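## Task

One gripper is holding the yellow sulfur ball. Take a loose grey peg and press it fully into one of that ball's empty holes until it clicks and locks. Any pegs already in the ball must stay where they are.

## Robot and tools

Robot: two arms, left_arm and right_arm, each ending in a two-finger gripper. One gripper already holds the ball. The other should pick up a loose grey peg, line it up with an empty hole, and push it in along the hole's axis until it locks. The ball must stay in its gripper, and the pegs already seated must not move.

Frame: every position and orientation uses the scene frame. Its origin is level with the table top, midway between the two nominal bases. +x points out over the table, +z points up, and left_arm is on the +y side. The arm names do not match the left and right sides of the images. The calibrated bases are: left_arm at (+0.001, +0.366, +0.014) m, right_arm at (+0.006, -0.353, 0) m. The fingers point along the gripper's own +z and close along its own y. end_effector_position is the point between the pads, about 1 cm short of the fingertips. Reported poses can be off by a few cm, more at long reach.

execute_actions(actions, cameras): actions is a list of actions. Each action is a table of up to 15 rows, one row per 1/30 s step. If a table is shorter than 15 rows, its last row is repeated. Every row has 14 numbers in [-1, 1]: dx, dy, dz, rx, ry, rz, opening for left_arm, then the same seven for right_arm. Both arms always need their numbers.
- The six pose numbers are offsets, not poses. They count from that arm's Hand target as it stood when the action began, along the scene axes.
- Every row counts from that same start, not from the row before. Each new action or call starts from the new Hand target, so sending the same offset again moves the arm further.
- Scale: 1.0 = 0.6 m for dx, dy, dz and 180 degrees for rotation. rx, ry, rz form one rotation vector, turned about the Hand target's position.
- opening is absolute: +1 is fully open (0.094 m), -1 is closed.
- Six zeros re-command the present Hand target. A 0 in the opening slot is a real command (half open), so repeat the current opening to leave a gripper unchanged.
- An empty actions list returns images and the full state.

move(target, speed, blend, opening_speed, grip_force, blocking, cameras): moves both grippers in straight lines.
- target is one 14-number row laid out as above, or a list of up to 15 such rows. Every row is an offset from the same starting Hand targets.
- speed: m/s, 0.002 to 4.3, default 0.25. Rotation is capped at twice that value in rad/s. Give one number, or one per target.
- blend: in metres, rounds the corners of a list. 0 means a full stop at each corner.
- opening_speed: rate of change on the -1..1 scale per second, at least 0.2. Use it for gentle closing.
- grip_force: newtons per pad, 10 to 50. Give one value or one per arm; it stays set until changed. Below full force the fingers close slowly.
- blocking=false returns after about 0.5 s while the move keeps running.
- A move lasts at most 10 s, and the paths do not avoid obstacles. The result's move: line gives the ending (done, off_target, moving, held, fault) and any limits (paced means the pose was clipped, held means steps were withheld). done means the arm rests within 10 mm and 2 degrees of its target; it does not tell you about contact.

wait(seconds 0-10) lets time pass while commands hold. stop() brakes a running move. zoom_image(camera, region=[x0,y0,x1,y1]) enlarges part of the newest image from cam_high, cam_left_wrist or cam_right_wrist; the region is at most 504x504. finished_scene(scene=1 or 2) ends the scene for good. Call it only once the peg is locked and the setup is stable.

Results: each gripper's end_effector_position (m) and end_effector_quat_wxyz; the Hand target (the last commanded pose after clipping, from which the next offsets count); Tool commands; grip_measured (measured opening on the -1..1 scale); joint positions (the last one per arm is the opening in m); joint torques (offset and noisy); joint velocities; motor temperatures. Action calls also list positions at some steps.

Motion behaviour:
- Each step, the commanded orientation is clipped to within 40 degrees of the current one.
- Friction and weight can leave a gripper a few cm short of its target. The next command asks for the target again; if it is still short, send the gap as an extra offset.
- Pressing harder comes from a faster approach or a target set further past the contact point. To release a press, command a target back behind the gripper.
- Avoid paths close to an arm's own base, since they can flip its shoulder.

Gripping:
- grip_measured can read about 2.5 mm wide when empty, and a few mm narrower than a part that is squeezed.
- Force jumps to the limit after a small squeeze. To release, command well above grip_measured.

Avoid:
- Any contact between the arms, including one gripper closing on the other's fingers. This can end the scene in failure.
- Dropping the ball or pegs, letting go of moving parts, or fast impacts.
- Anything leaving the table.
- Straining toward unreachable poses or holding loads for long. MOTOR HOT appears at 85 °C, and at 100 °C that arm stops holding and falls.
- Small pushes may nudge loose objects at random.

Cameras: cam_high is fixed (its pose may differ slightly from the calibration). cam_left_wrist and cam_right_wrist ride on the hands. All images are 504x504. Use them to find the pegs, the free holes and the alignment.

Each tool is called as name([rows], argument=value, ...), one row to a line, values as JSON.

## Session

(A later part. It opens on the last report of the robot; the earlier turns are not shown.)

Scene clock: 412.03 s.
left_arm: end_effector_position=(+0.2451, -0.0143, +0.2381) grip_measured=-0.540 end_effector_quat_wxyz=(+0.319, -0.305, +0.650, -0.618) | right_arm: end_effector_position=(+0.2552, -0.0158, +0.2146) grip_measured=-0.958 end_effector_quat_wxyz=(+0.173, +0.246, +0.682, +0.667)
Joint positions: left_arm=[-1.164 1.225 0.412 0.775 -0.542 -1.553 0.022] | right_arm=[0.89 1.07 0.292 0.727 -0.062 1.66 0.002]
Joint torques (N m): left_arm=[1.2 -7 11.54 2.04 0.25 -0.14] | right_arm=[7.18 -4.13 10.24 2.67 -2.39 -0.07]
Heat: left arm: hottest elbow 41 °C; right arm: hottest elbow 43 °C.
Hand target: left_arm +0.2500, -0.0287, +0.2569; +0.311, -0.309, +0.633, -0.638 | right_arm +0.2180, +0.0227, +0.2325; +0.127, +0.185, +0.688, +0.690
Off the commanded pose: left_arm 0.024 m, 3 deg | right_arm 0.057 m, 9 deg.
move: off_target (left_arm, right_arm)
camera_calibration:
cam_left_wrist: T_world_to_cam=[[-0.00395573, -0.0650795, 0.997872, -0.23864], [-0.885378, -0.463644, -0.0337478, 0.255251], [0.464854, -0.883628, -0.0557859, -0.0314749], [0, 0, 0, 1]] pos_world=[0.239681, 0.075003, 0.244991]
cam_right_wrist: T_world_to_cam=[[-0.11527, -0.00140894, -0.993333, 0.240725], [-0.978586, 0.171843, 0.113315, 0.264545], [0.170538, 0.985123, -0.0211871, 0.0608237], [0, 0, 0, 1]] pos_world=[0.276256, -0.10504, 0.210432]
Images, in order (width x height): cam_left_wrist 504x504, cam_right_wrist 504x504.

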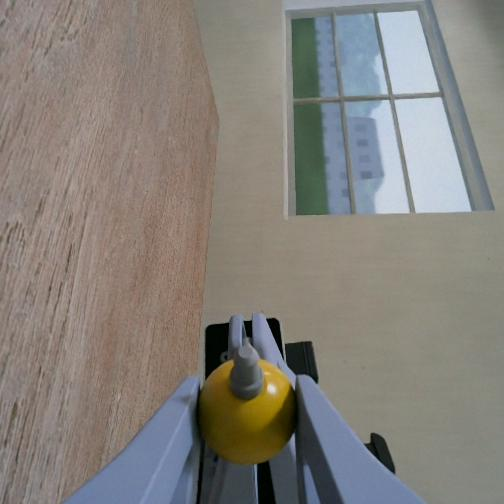

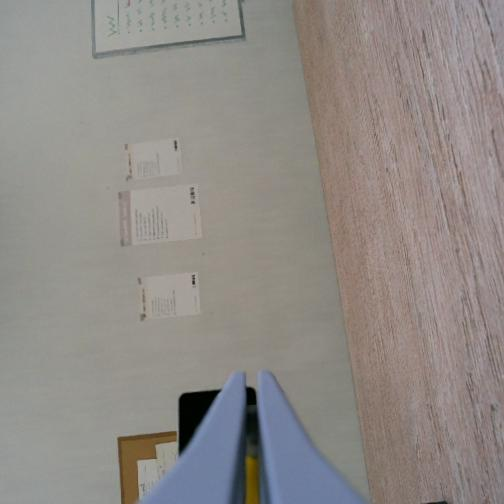

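wait(seconds=0, cameras=["all"])

zoom_image(camera="cam_right_wrist", region=[230, 430, 270, 470])

zoom_image(camera="cam_left_wrist", region=[225, 325, 285, 385])

Scene clock: 431.10 s.
left_arm: end_effector_position=(+0.2451, -0.0143, +0.2381) grip_measured=-0.540 end_effector_quat_wxyz=(+0.319, -0.305, +0.650, -0.618) | right_arm: end_effector_position=(+0.2552, -0.0158, +0.2146) grip_measured=-0.958 end_effector_quat_wxyz=(+0.173, +0.246, +0.682, +0.667)
Joint positions: left_arm=[-1.164 1.225 0.412 0.775 -0.542 -1.553 0.022] | right_arm=[0.89 1.07 0.292 0.727 -0.062 1.66 0.002]
Joint torques (N m): left_arm=[1.08 -7.36 11.49 2 0.24 -0.14] | right_arm=[7.47 -4.01 10.29 2.7 -2.4 -0.07]
Motor temperatures (°C): left_arm=[30 34 41 30 32 29 34] | right_arm=[32 31 43 30 40 32 36]
Heat: left arm: hottest elbow 41 °C; right arm: hottest elbow 43 °C.
Hand target: left_arm +0.2500, -0.0287, +0.2569; +0.311, -0.309, +0.633, -0.638 | right_arm +0.2180, +0.0227, +0.2325; +0.127, +0.185, +0.688, +0.690
Tool commands: left_gripper/opening=-0.682579 right_gripper/opening=-1.0
Off the commanded pose: left_arm 0.024 m, 3 deg | right_arm 0.057 m, 9 deg.
camera_calibration:
cam_left_wrist: T_world_to_cam=[[-0.00395573, -0.0650795, 0.997872, -0.23864], [-0.885378, -0.463644, -0.0337478, 0.255251], [0.464854, -0.883628, -0.0557859, -0.0314749], [0, 0, 0, 1]] pos_world=[0.239681, 0.075003, 0.244991]
cam_right_wrist: T_world_to_cam=[[-0.11527, -0.00140894, -0.993333, 0.240725], [-0.978586, 0.171843, 0.113315, 0.264545], [0.170538, 0.985123, -0.0211871, 0.0608237], [0, 0, 0, 1]] pos_world=[0.276256, -0.10504, 0.210432]

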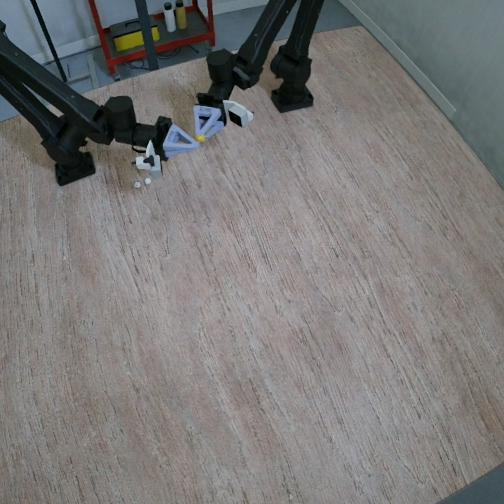

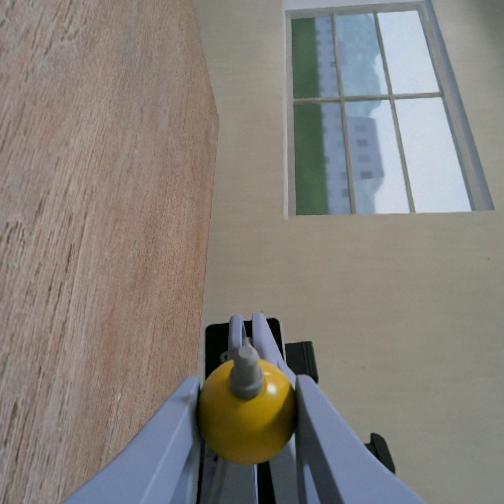

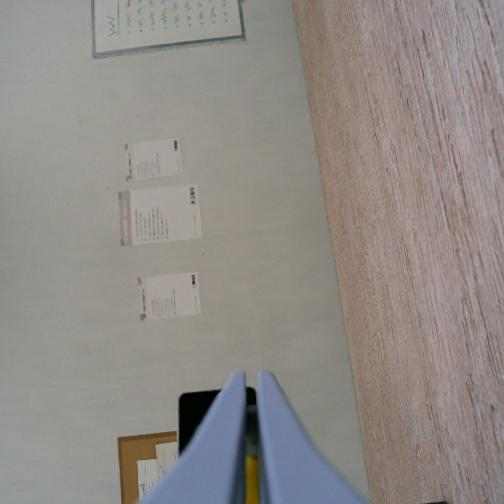

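Scaled by 12.600 from the camera's 504x504 image, which has a finer 720x720 frame.

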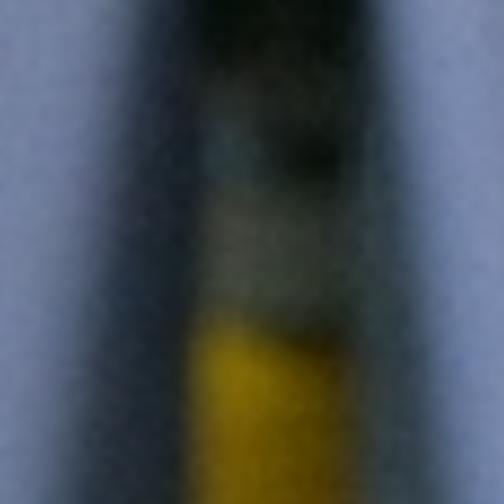

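Scaled by 8.400 from the camera's 504x504 image, which has a finer 720x720 frame.

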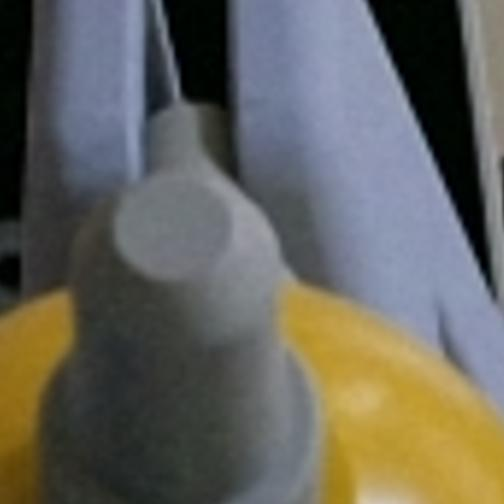

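move(target=[0,0,0,0,0,0,-0.682579,-0.0198,0.015,0,0,0,0.02,-1], speed=0.04, cameras=["cam_right_wrist","cam_left_wrist"])

zoom_image(camera="cam_right_wrist", region=[200, 404, 300, 504])

zoom_image(camera="cam_left_wrist", region=[200, 310, 300, 410])

Scene clock: 437.87 s.
left_arm: end_effector_position=(+0.2380, -0.0192, +0.2380) grip_measured=-0.540 end_effector_quat_wxyz=(+0.311, -0.298, +0.654, -0.622) | right_arm: end_effector_position=(+0.2491, -0.0118, +0.2144) grip_measured=-0.958 end_effector_quat_wxyz=(+0.160, +0.233, +0.686, +0.670)
Joint positions: left_arm=[-1.18 1.225 0.412 0.775 -0.534 -1.553 0.022] | right_arm=[0.893 1.07 0.292 0.726 -0.096 1.658 0.002]
Joint torques (N m): left_arm=[2.73 -7.3 11.54 1.99 -0.09 -0.13] | right_arm=[7.88 -3.6 10.54 2.89 -2.95 -0.07]
Heat: left arm: hottest elbow 41 °C; right arm: hottest elbow 43 °C.
Hand target: left_arm +0.2500, -0.0287, +0.2569; +0.311, -0.309, +0.633, -0.638 | right_arm +0.2060, +0.0317, +0.2325; +0.105, +0.164, +0.694, +0.693
Off the commanded pose: left_arm 0.024 m, 3 deg | right_arm 0.064 m, 11 deg.
move: off_target (left_arm, right_arm)
camera_calibration:
cam_left_wrist: T_world_to_cam=[[-0.00502181, -0.0646168, 0.997898, -0.238664], [-0.896273, -0.442261, -0.0331481, 0.249543], [0.443474, -0.894555, -0.0556933, -0.0276839], [0, 0, 0, 1]] pos_world=[0.234737, 0.0701766, 0.244893]
cam_right_wrist: T_world_to_cam=[[-0.115787, -0.00606992, -0.993256, 0.239974], [-0.984299, 0.134828, 0.113919, 0.258757], [0.133227, 0.99085, -0.0215859, 0.0673563], [0, 0, 0, 1]] pos_world=[0.273506, -0.100171, 0.210332]
Images, in order (width x height): cam_left_wrist 504x504, cam_right_wrist 504x504.

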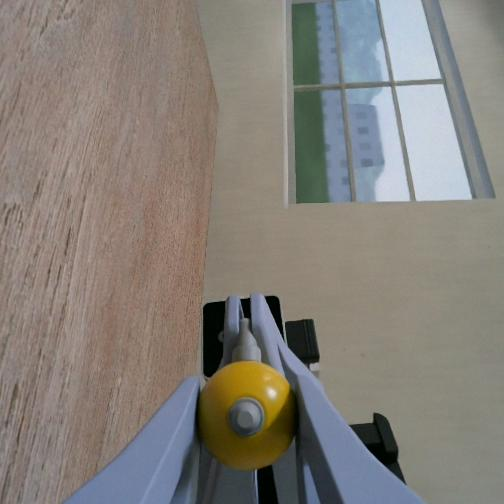

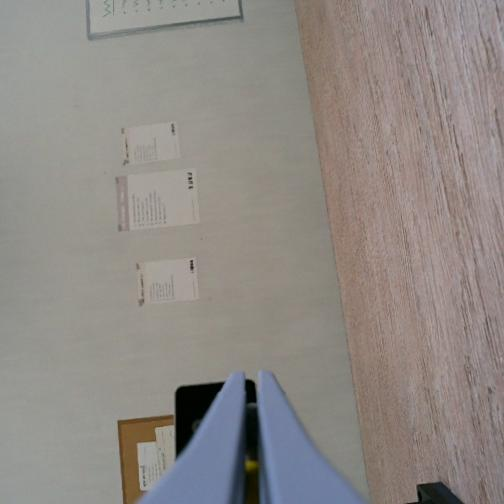

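Scaled by 5.040 from the camera's 504x504 image, which has a finer 720x720 frame.

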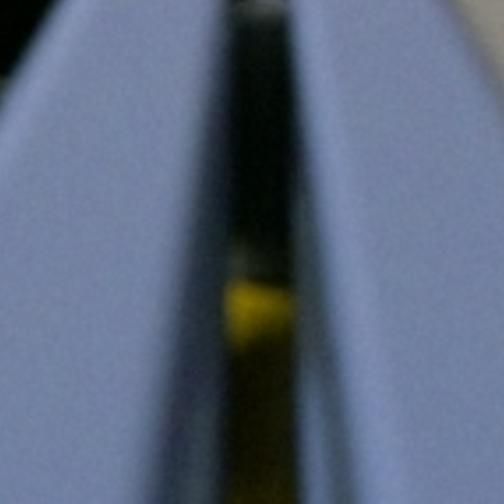

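Scaled by 5.040 from the camera's 504x504 image, which has a finer 720x720 frame.

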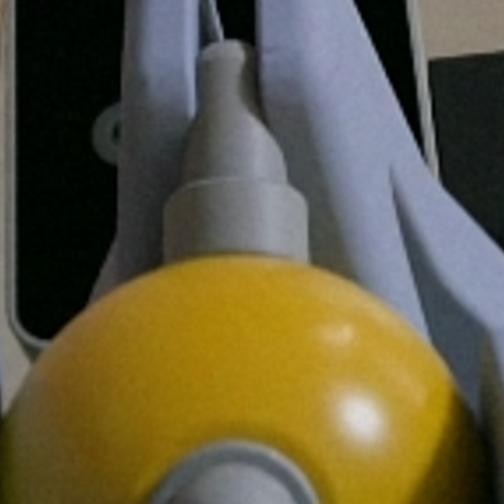

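zoom_image(camera="cam_left_wrist", region=[220, 290, 280, 350])

zoom_image(camera="cam_left_wrist", region=[180, 280, 320, 420])

zoom_image(camera="cam_right_wrist", region=[230, 454, 280, 504])

Scaled by 8.400 from the camera's 504x504 image, which has a finer 720x720 frame.

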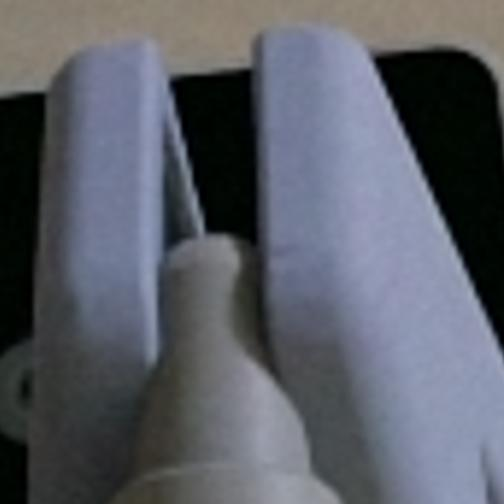

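Scaled by 3.600 from the camera's 504x504 image, which has a finer 720x720 frame.

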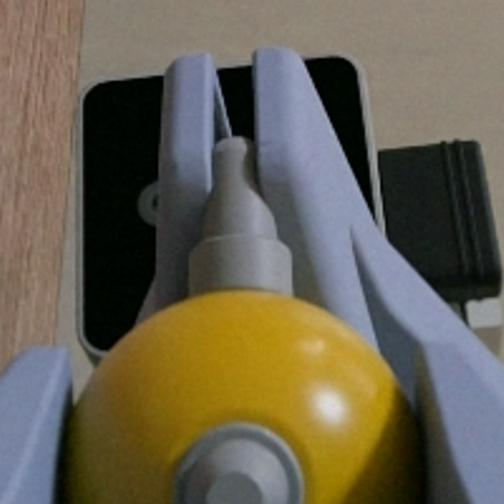

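Scaled by 10.080 from the camera's 504x504 image, which has a finer 720x720 frame.

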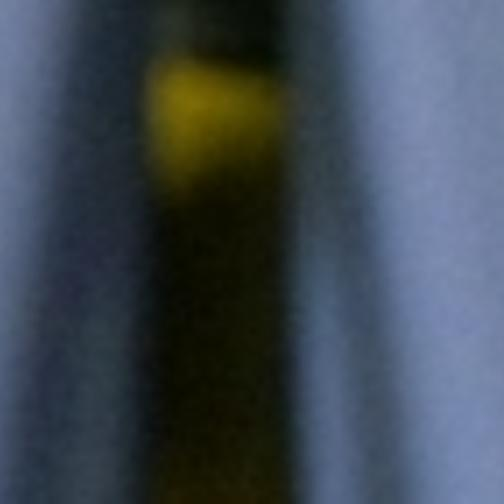

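move(target=[0,0,0,0,0,0,-0.682579,0.075,-0.0583,0,0,0,-0.047,-1], speed=0.04, cameras=["cam_right_wrist","cam_left_wrist"])

zoom_image(camera="cam_right_wrist", region=[200, 404, 300, 504])

zoom_image(camera="cam_left_wrist", region=[200, 300, 300, 400])

Scene clock: 458.80 s.
left_arm: end_effector_position=(+0.2378, -0.0194, +0.2379) grip_measured=-0.540 end_effector_quat_wxyz=(+0.311, -0.298, +0.654, -0.622) | right_arm: end_effector_position=(+0.2519, -0.0142, +0.2149) grip_measured=-0.958 end_effector_quat_wxyz=(+0.159, +0.232, +0.687, +0.671)
Joint positions: left_arm=[-1.181 1.225 0.412 0.775 -0.534 -1.553 0.022] | right_arm=[0.875 1.069 0.292 0.726 -0.119 1.658 0.002]
Joint torques (N m): left_arm=[2.26 -7.24 11.52 2.11 -0.09 -0.12] | right_arm=[0.85 -4.19 10.33 2.61 -0.79 -0.07]
Motor temperatures (°C): left_arm=[30 34 41 30 32 29 34] | right_arm=[32 31 43 30 47 32 36]
Heat: left arm: hottest elbow 41 °C; right arm: hottest wrist yaw 47 °C.
Hand target: left_arm +0.2499, -0.0288, +0.2569; +0.311, -0.309, +0.633, -0.638 | right_arm +0.2511, -0.0033, +0.2325; +0.156, +0.214, +0.680, +0.684
Off the commanded pose: left_arm 0.024 m, 3 deg | right_arm 0.021 m, 3 deg.
move: off_target (left_arm, right_arm)
camera_calibration:
cam_left_wrist: T_world_to_cam=[[-0.00495917, -0.0650192, 0.997872, -0.238549], [-0.896457, -0.441881, -0.0332472, 0.249444], [0.443103, -0.894714, -0.0560956, -0.0275377], [0, 0, 0, 1]] pos_world=[0.234635, 0.0700759, 0.24479]
cam_right_wrist: T_world_to_cam=[[-0.115575, -0.00518195, -0.993285, 0.240758], [-0.984881, 0.130506, 0.113916, 0.261775], [0.129039, 0.991434, -0.0201868, 0.0701593], [0, 0, 0, 1]] pos_world=[0.27659, -0.102474, 0.210737]
Images, in order (width x height): cam_left_wrist 504x504, cam_right_wrist 504x504.

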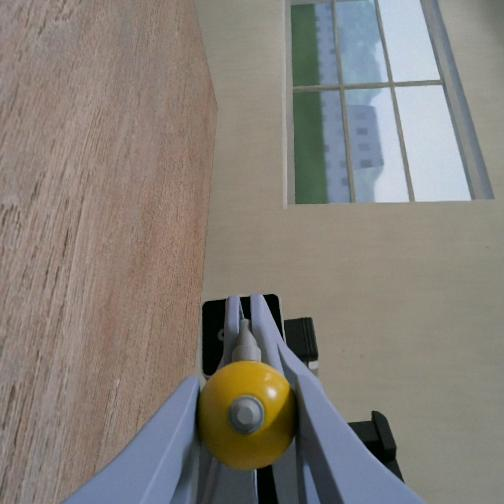

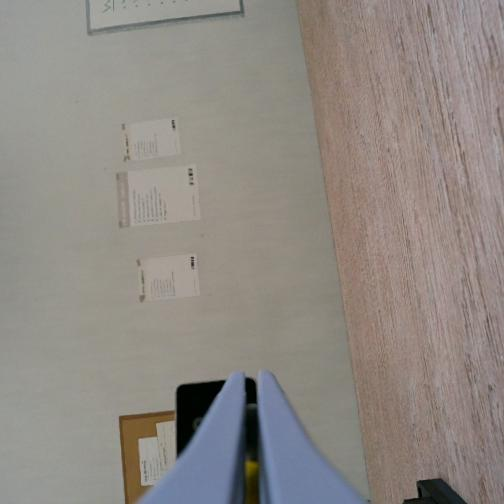

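Scaled by 5.040 from the camera's 504x504 image, which has a finer 720x720 frame.

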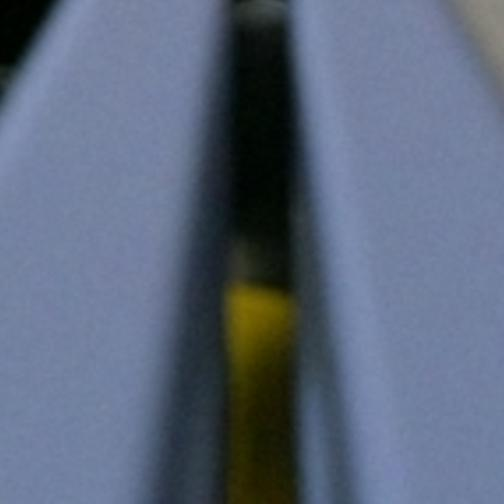

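Scaled by 5.040 from the camera's 504x504 image, which has a finer 720x720 frame.

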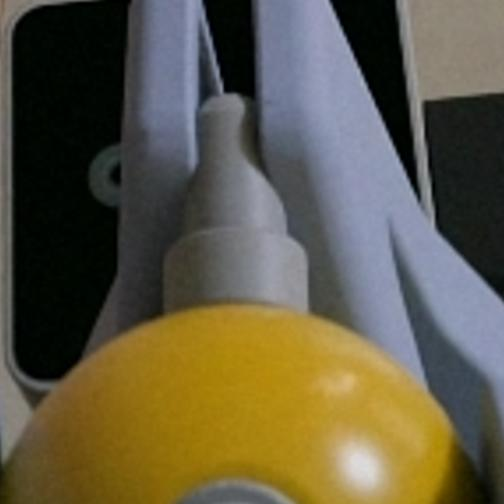

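wait(seconds=0, cameras=["cam_high", "cam_left_wrist"])

zoom_image(camera="cam_high", region=[180, 118, 220, 158])

zoom_image(camera="cam_left_wrist", region=[195, 320, 295, 420])

zoom_image(camera="cam_left_wrist", region=[195, 370, 295, 470])

Scene clock: 462.00 s.
left_arm: end_effector_position=(+0.2380, -0.0193, +0.2379) grip_measured=-0.540 end_effector_quat_wxyz=(+0.311, -0.298, +0.654, -0.622) | right_arm: end_effector_position=(+0.2519, -0.0142, +0.2149) grip_measured=-0.958 end_effector_quat_wxyz=(+0.159, +0.232, +0.687, +0.671)
Joint positions: left_arm=[-1.18 1.225 0.412 0.775 -0.534 -1.553 0.022] | right_arm=[0.875 1.069 0.292 0.726 -0.119 1.658 0.002]
Joint torques (N m): left_arm=[2.37 -7.36 11.63 2.1 -0.09 -0.13] | right_arm=[0.56 -4.07 10.36 2.58 -0.77 -0.06]
Heat: left arm: hottest elbow 42 °C; right arm: hottest wrist yaw 45 °C.
Hand target: left_arm +0.2501, -0.0287, +0.2569; +0.311, -0.309, +0.633, -0.638 | right_arm +0.2511, -0.0033, +0.2325; +0.156, +0.214, +0.680, +0.684
Tool commands: left_gripper/opening=-0.682579 right_gripper/opening=-1.0
Off the commanded pose: left_arm 0.024 m, 3 deg | right_arm 0.021 m, 3 deg.
camera_calibration:
cam_left_wrist: T_world_to_cam=[[-0.00493787, -0.0650189, 0.997872, -0.238547], [-0.896278, -0.442244, -0.0332507, 0.249564], [0.443464, -0.894535, -0.0560913, -0.0275917], [0, 0, 0, 1]] pos_world=[0.234737, 0.0701763, 0.24479]
Images, in order (width x height): cam_high 504x504, cam_left_wrist 504x504.

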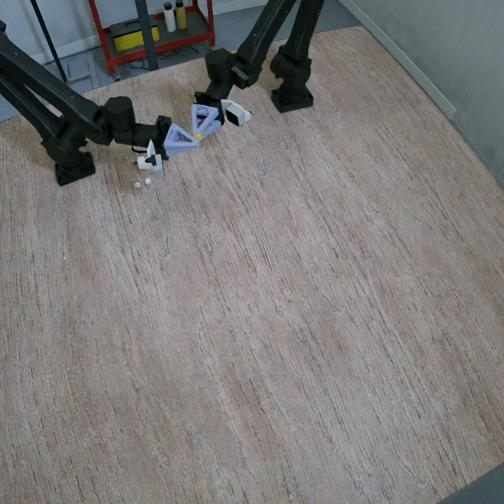

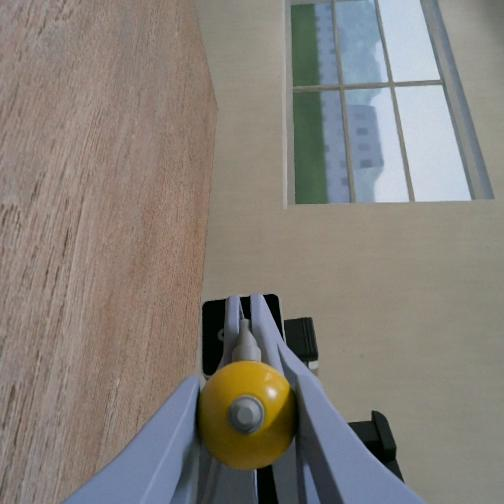

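Scaled by 12.600 from the camera's 504x504 image, which has a finer 720x720 frame.

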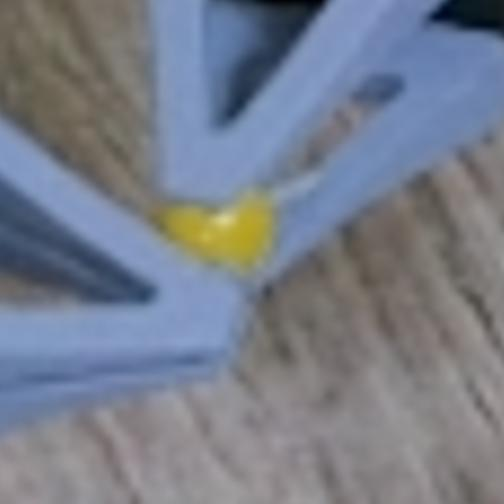

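Scaled by 5.040 from the camera's 504x504 image, which has a finer 720x720 frame.

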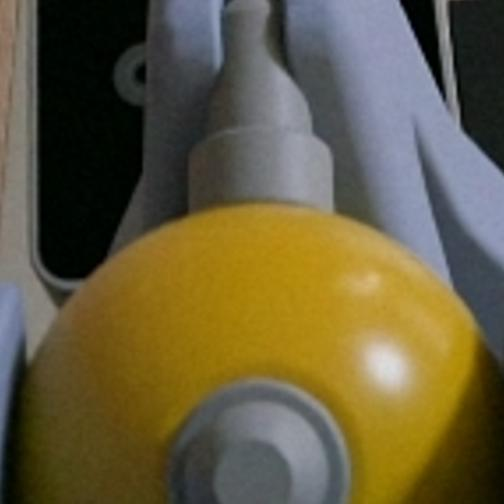

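Scaled by 5.040 from the camera's 504x504 image, which has a finer 720x720 frame.

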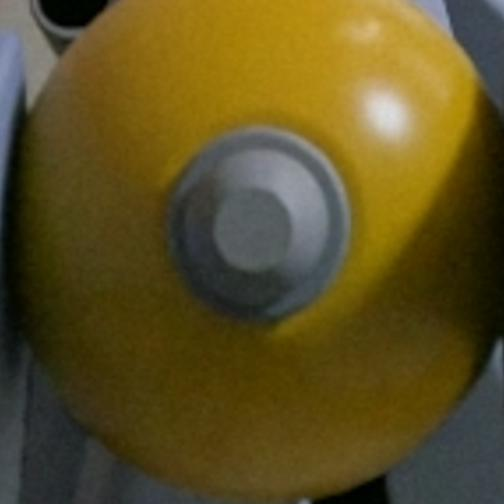

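move(target=[0,0,0,0,0,0,-0.682579,0,0,0,0,0,0,-0.6], opening_speed=0.3, cameras=["cam_right_wrist","cam_left_wrist"])

zoom_image(camera="cam_right_wrist", region=[200, 404, 300, 504])

zoom_image(camera="cam_left_wrist", region=[200, 300, 300, 400])

Scene clock: 469.30 s.
left_arm: end_effector_position=(+0.2401, -0.0180, +0.2377) grip_measured=-0.540 end_effector_quat_wxyz=(+0.313, -0.299, +0.653, -0.621) | right_arm: end_effector_position=(+0.2489, -0.0123, +0.2149) grip_measured=-0.602 end_effector_quat_wxyz=(+0.153, +0.226, +0.688, +0.672)
Joint positions: left_arm=[-1.175 1.225 0.412 0.775 -0.534 -1.553 0.022] | right_arm=[0.877 1.069 0.292 0.726 -0.134 1.658 0.019]
Joint torques (N m): left_arm=[2.14 -7.41 11.55 2.06 -0.08 -0.11] | right_arm=[0.15 -3.84 10.37 2.59 -0.21 -0.07]
Motor temperatures (°C): left_arm=[30 34 42 30 32 29 34] | right_arm=[32 31 43 30 42 32 36]
Heat: left arm: hottest elbow 42 °C; right arm: hottest elbow 43 °C.
Hand target: left_arm +0.2500, -0.0287, +0.2569; +0.311, -0.309, +0.633, -0.638 | right_arm +0.2510, -0.0032, +0.2325; +0.156, +0.214, +0.680, +0.684
Off the commanded pose: left_arm 0.024 m, 3 deg | right_arm 0.020 m, 2 deg.
move: off_target (left_arm, right_arm)
camera_calibration:
cam_left_wrist: T_world_to_cam=[[-0.0044571, -0.065316, 0.997855, -0.238348], [-0.893894, -0.447044, -0.0332546, 0.251244], [0.448257, -0.892124, -0.056393, -0.0284349], [0, 0, 0, 1]] pos_world=[0.236269, 0.0713818, 0.244588]
cam_right_wrist: T_world_to_cam=[[-0.116113, -0.00673329, -0.993213, 0.240493], [-0.986944, 0.113163, 0.114613, 0.258812], [0.111623, 0.993554, -0.0197851, 0.0728914], [0, 0, 0, 1]] pos_world=[0.275221, -0.10009, 0.210639]
Images, in order (width x height): cam_left_wrist 504x504, cam_right_wrist 504x504.

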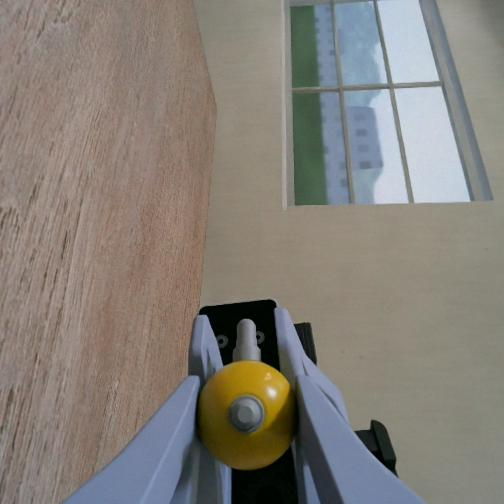

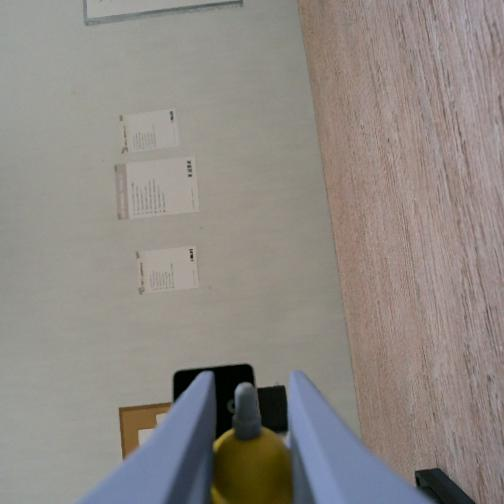

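Scaled by 5.040 from the camera's 504x504 image, which has a finer 720x720 frame.

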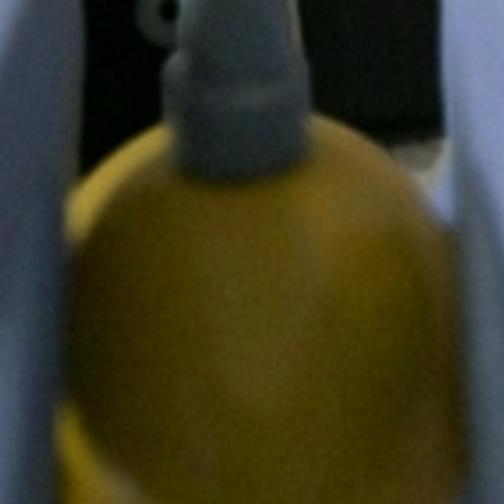

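Scaled by 5.040 from the camera's 504x504 image, which has a finer 720x720 frame.

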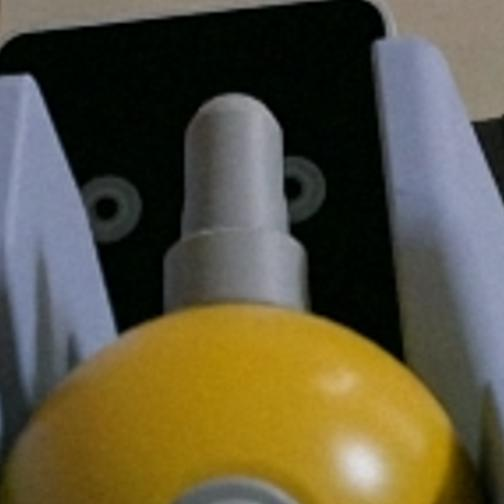

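zoom_image(camera="cam_right_wrist", region=[220, 375, 280, 445])

Scaled by 7.200 from the camera's 504x504 image, which has a finer 720x720 frame.

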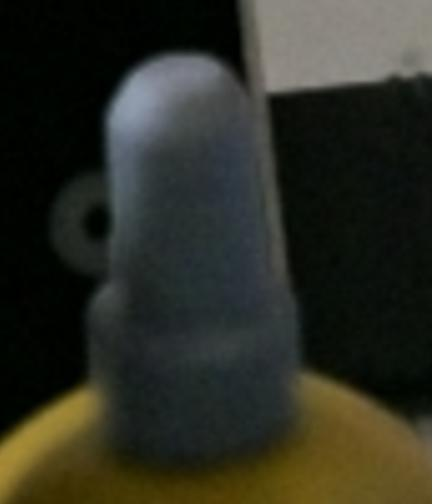

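move(target=[0,0,0,0,0,0,-0.682579,-0.053,-0.085,0,0,0,0,-0.6], speed=0.1, cameras=["cam_right_wrist","cam_left_wrist"])

zoom_image(camera="cam_right_wrist", region=[200, 350, 300, 450])

zoom_image(camera="cam_left_wrist", region=[200, 300, 300, 400])

Scene clock: 475.80 s.
left_arm: end_effector_position=(+0.2403, -0.0181, +0.2391) grip_measured=-0.540 end_effector_quat_wxyz=(+0.313, -0.300, +0.651, -0.623) | right_arm: end_effector_position=(+0.2169, -0.0530, +0.2284) grip_measured=-0.601 end_effector_quat_wxyz=(+0.150, +0.216, +0.682, +0.683)
Joint positions: left_arm=[-1.174 1.226 0.412 0.781 -0.534 -1.553 0.022] | right_arm=[0.86 0.787 0.197 0.567 -0.168 1.658 0.019]
Joint torques (N m): left_arm=[1.73 -7.24 11.56 1.88 -0.07 -0.11] | right_arm=[-0.91 -1.55 9.14 2.33 -0.2 -0.06]
Heat: left arm: hottest elbow 42 °C; right arm: hottest elbow 43 °C.
Hand target: left_arm +0.2501, -0.0287, +0.2568; +0.311, -0.309, +0.633, -0.638 | right_arm +0.2192, -0.0543, +0.2325; +0.156, +0.214, +0.680, +0.684
Off the commanded pose: left_arm 0.023 m, 3 deg | right_arm 0.005 m, 1 deg.
move: off_target (left_arm)
camera_calibration:
cam_left_wrist: T_world_to_cam=[[-0.00653259, -0.0596695, 0.998197, -0.239283], [-0.89367, -0.447538, -0.0326012, 0.251234], [0.448676, -0.892272, -0.0504013, -0.0301177], [0, 0, 0, 1]] pos_world=[0.23647, 0.0712856, 0.245525]
cam_right_wrist: T_world_to_cam=[[-0.0998858, 0.0134298, -0.994908, 0.247807], [-0.990442, 0.0942482, 0.10071, 0.233221], [0.0951209, 0.995458, 0.00388742, 0.115406], [0, 0, 0, 1]] pos_world=[0.244767, -0.140191, 0.222609]
Images, in order (width x height): cam_left_wrist 504x504, cam_right_wrist 504x504.

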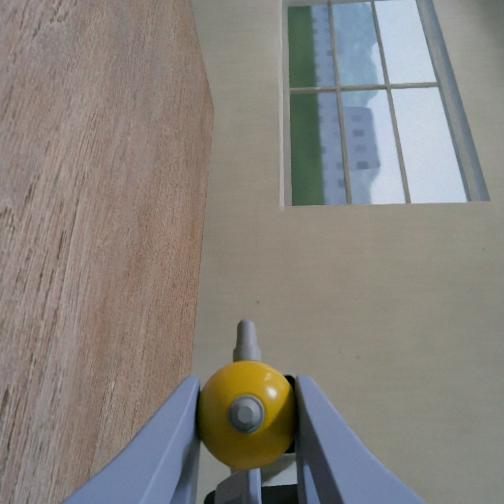

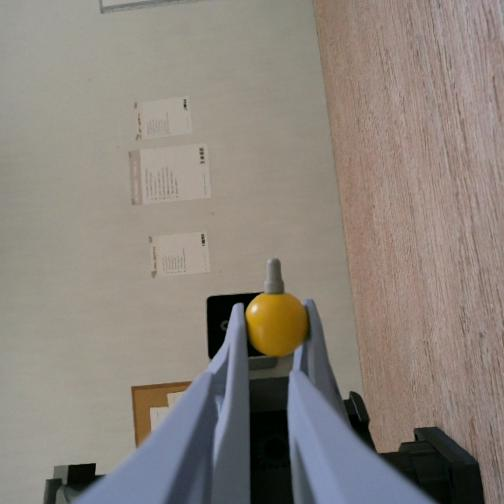

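Scaled by 5.040 from the camera's 504x504 image, which has a finer 720x720 frame.

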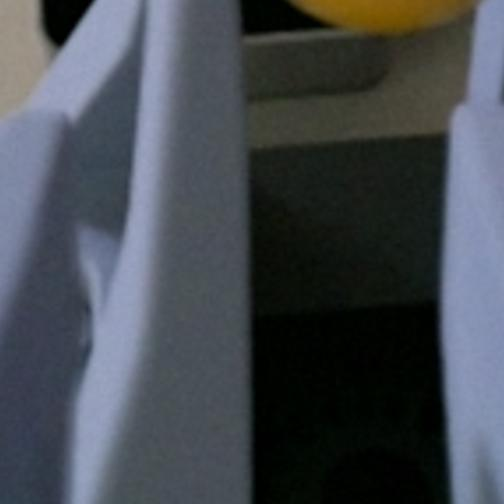

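Scaled by 5.040 from the camera's 504x504 image, which has a finer 720x720 frame.

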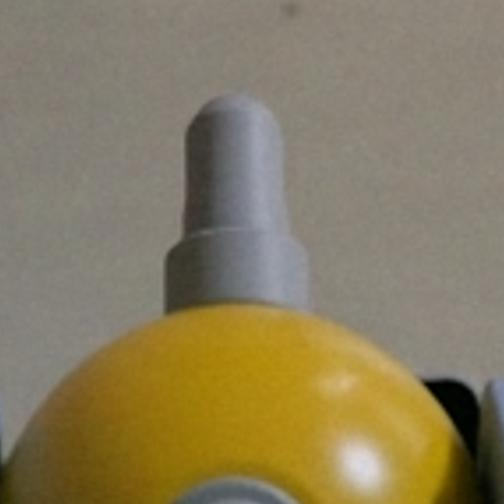

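zoom_image(camera="cam_right_wrist", region=[235, 250, 315, 330])

Scaled by 6.300 from the camera's 504x504 image, which has a finer 720x720 frame.

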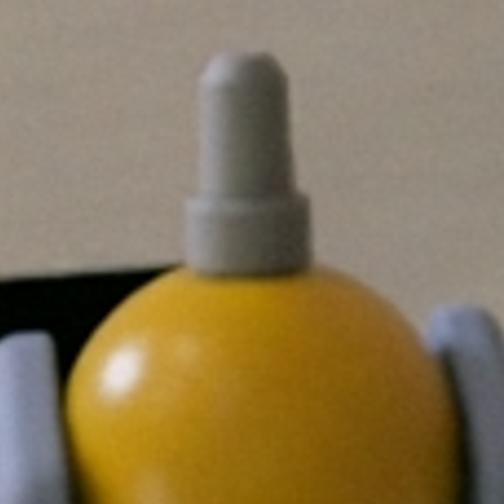

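finished_scene(scene=1)

The scene is finished: the task was done.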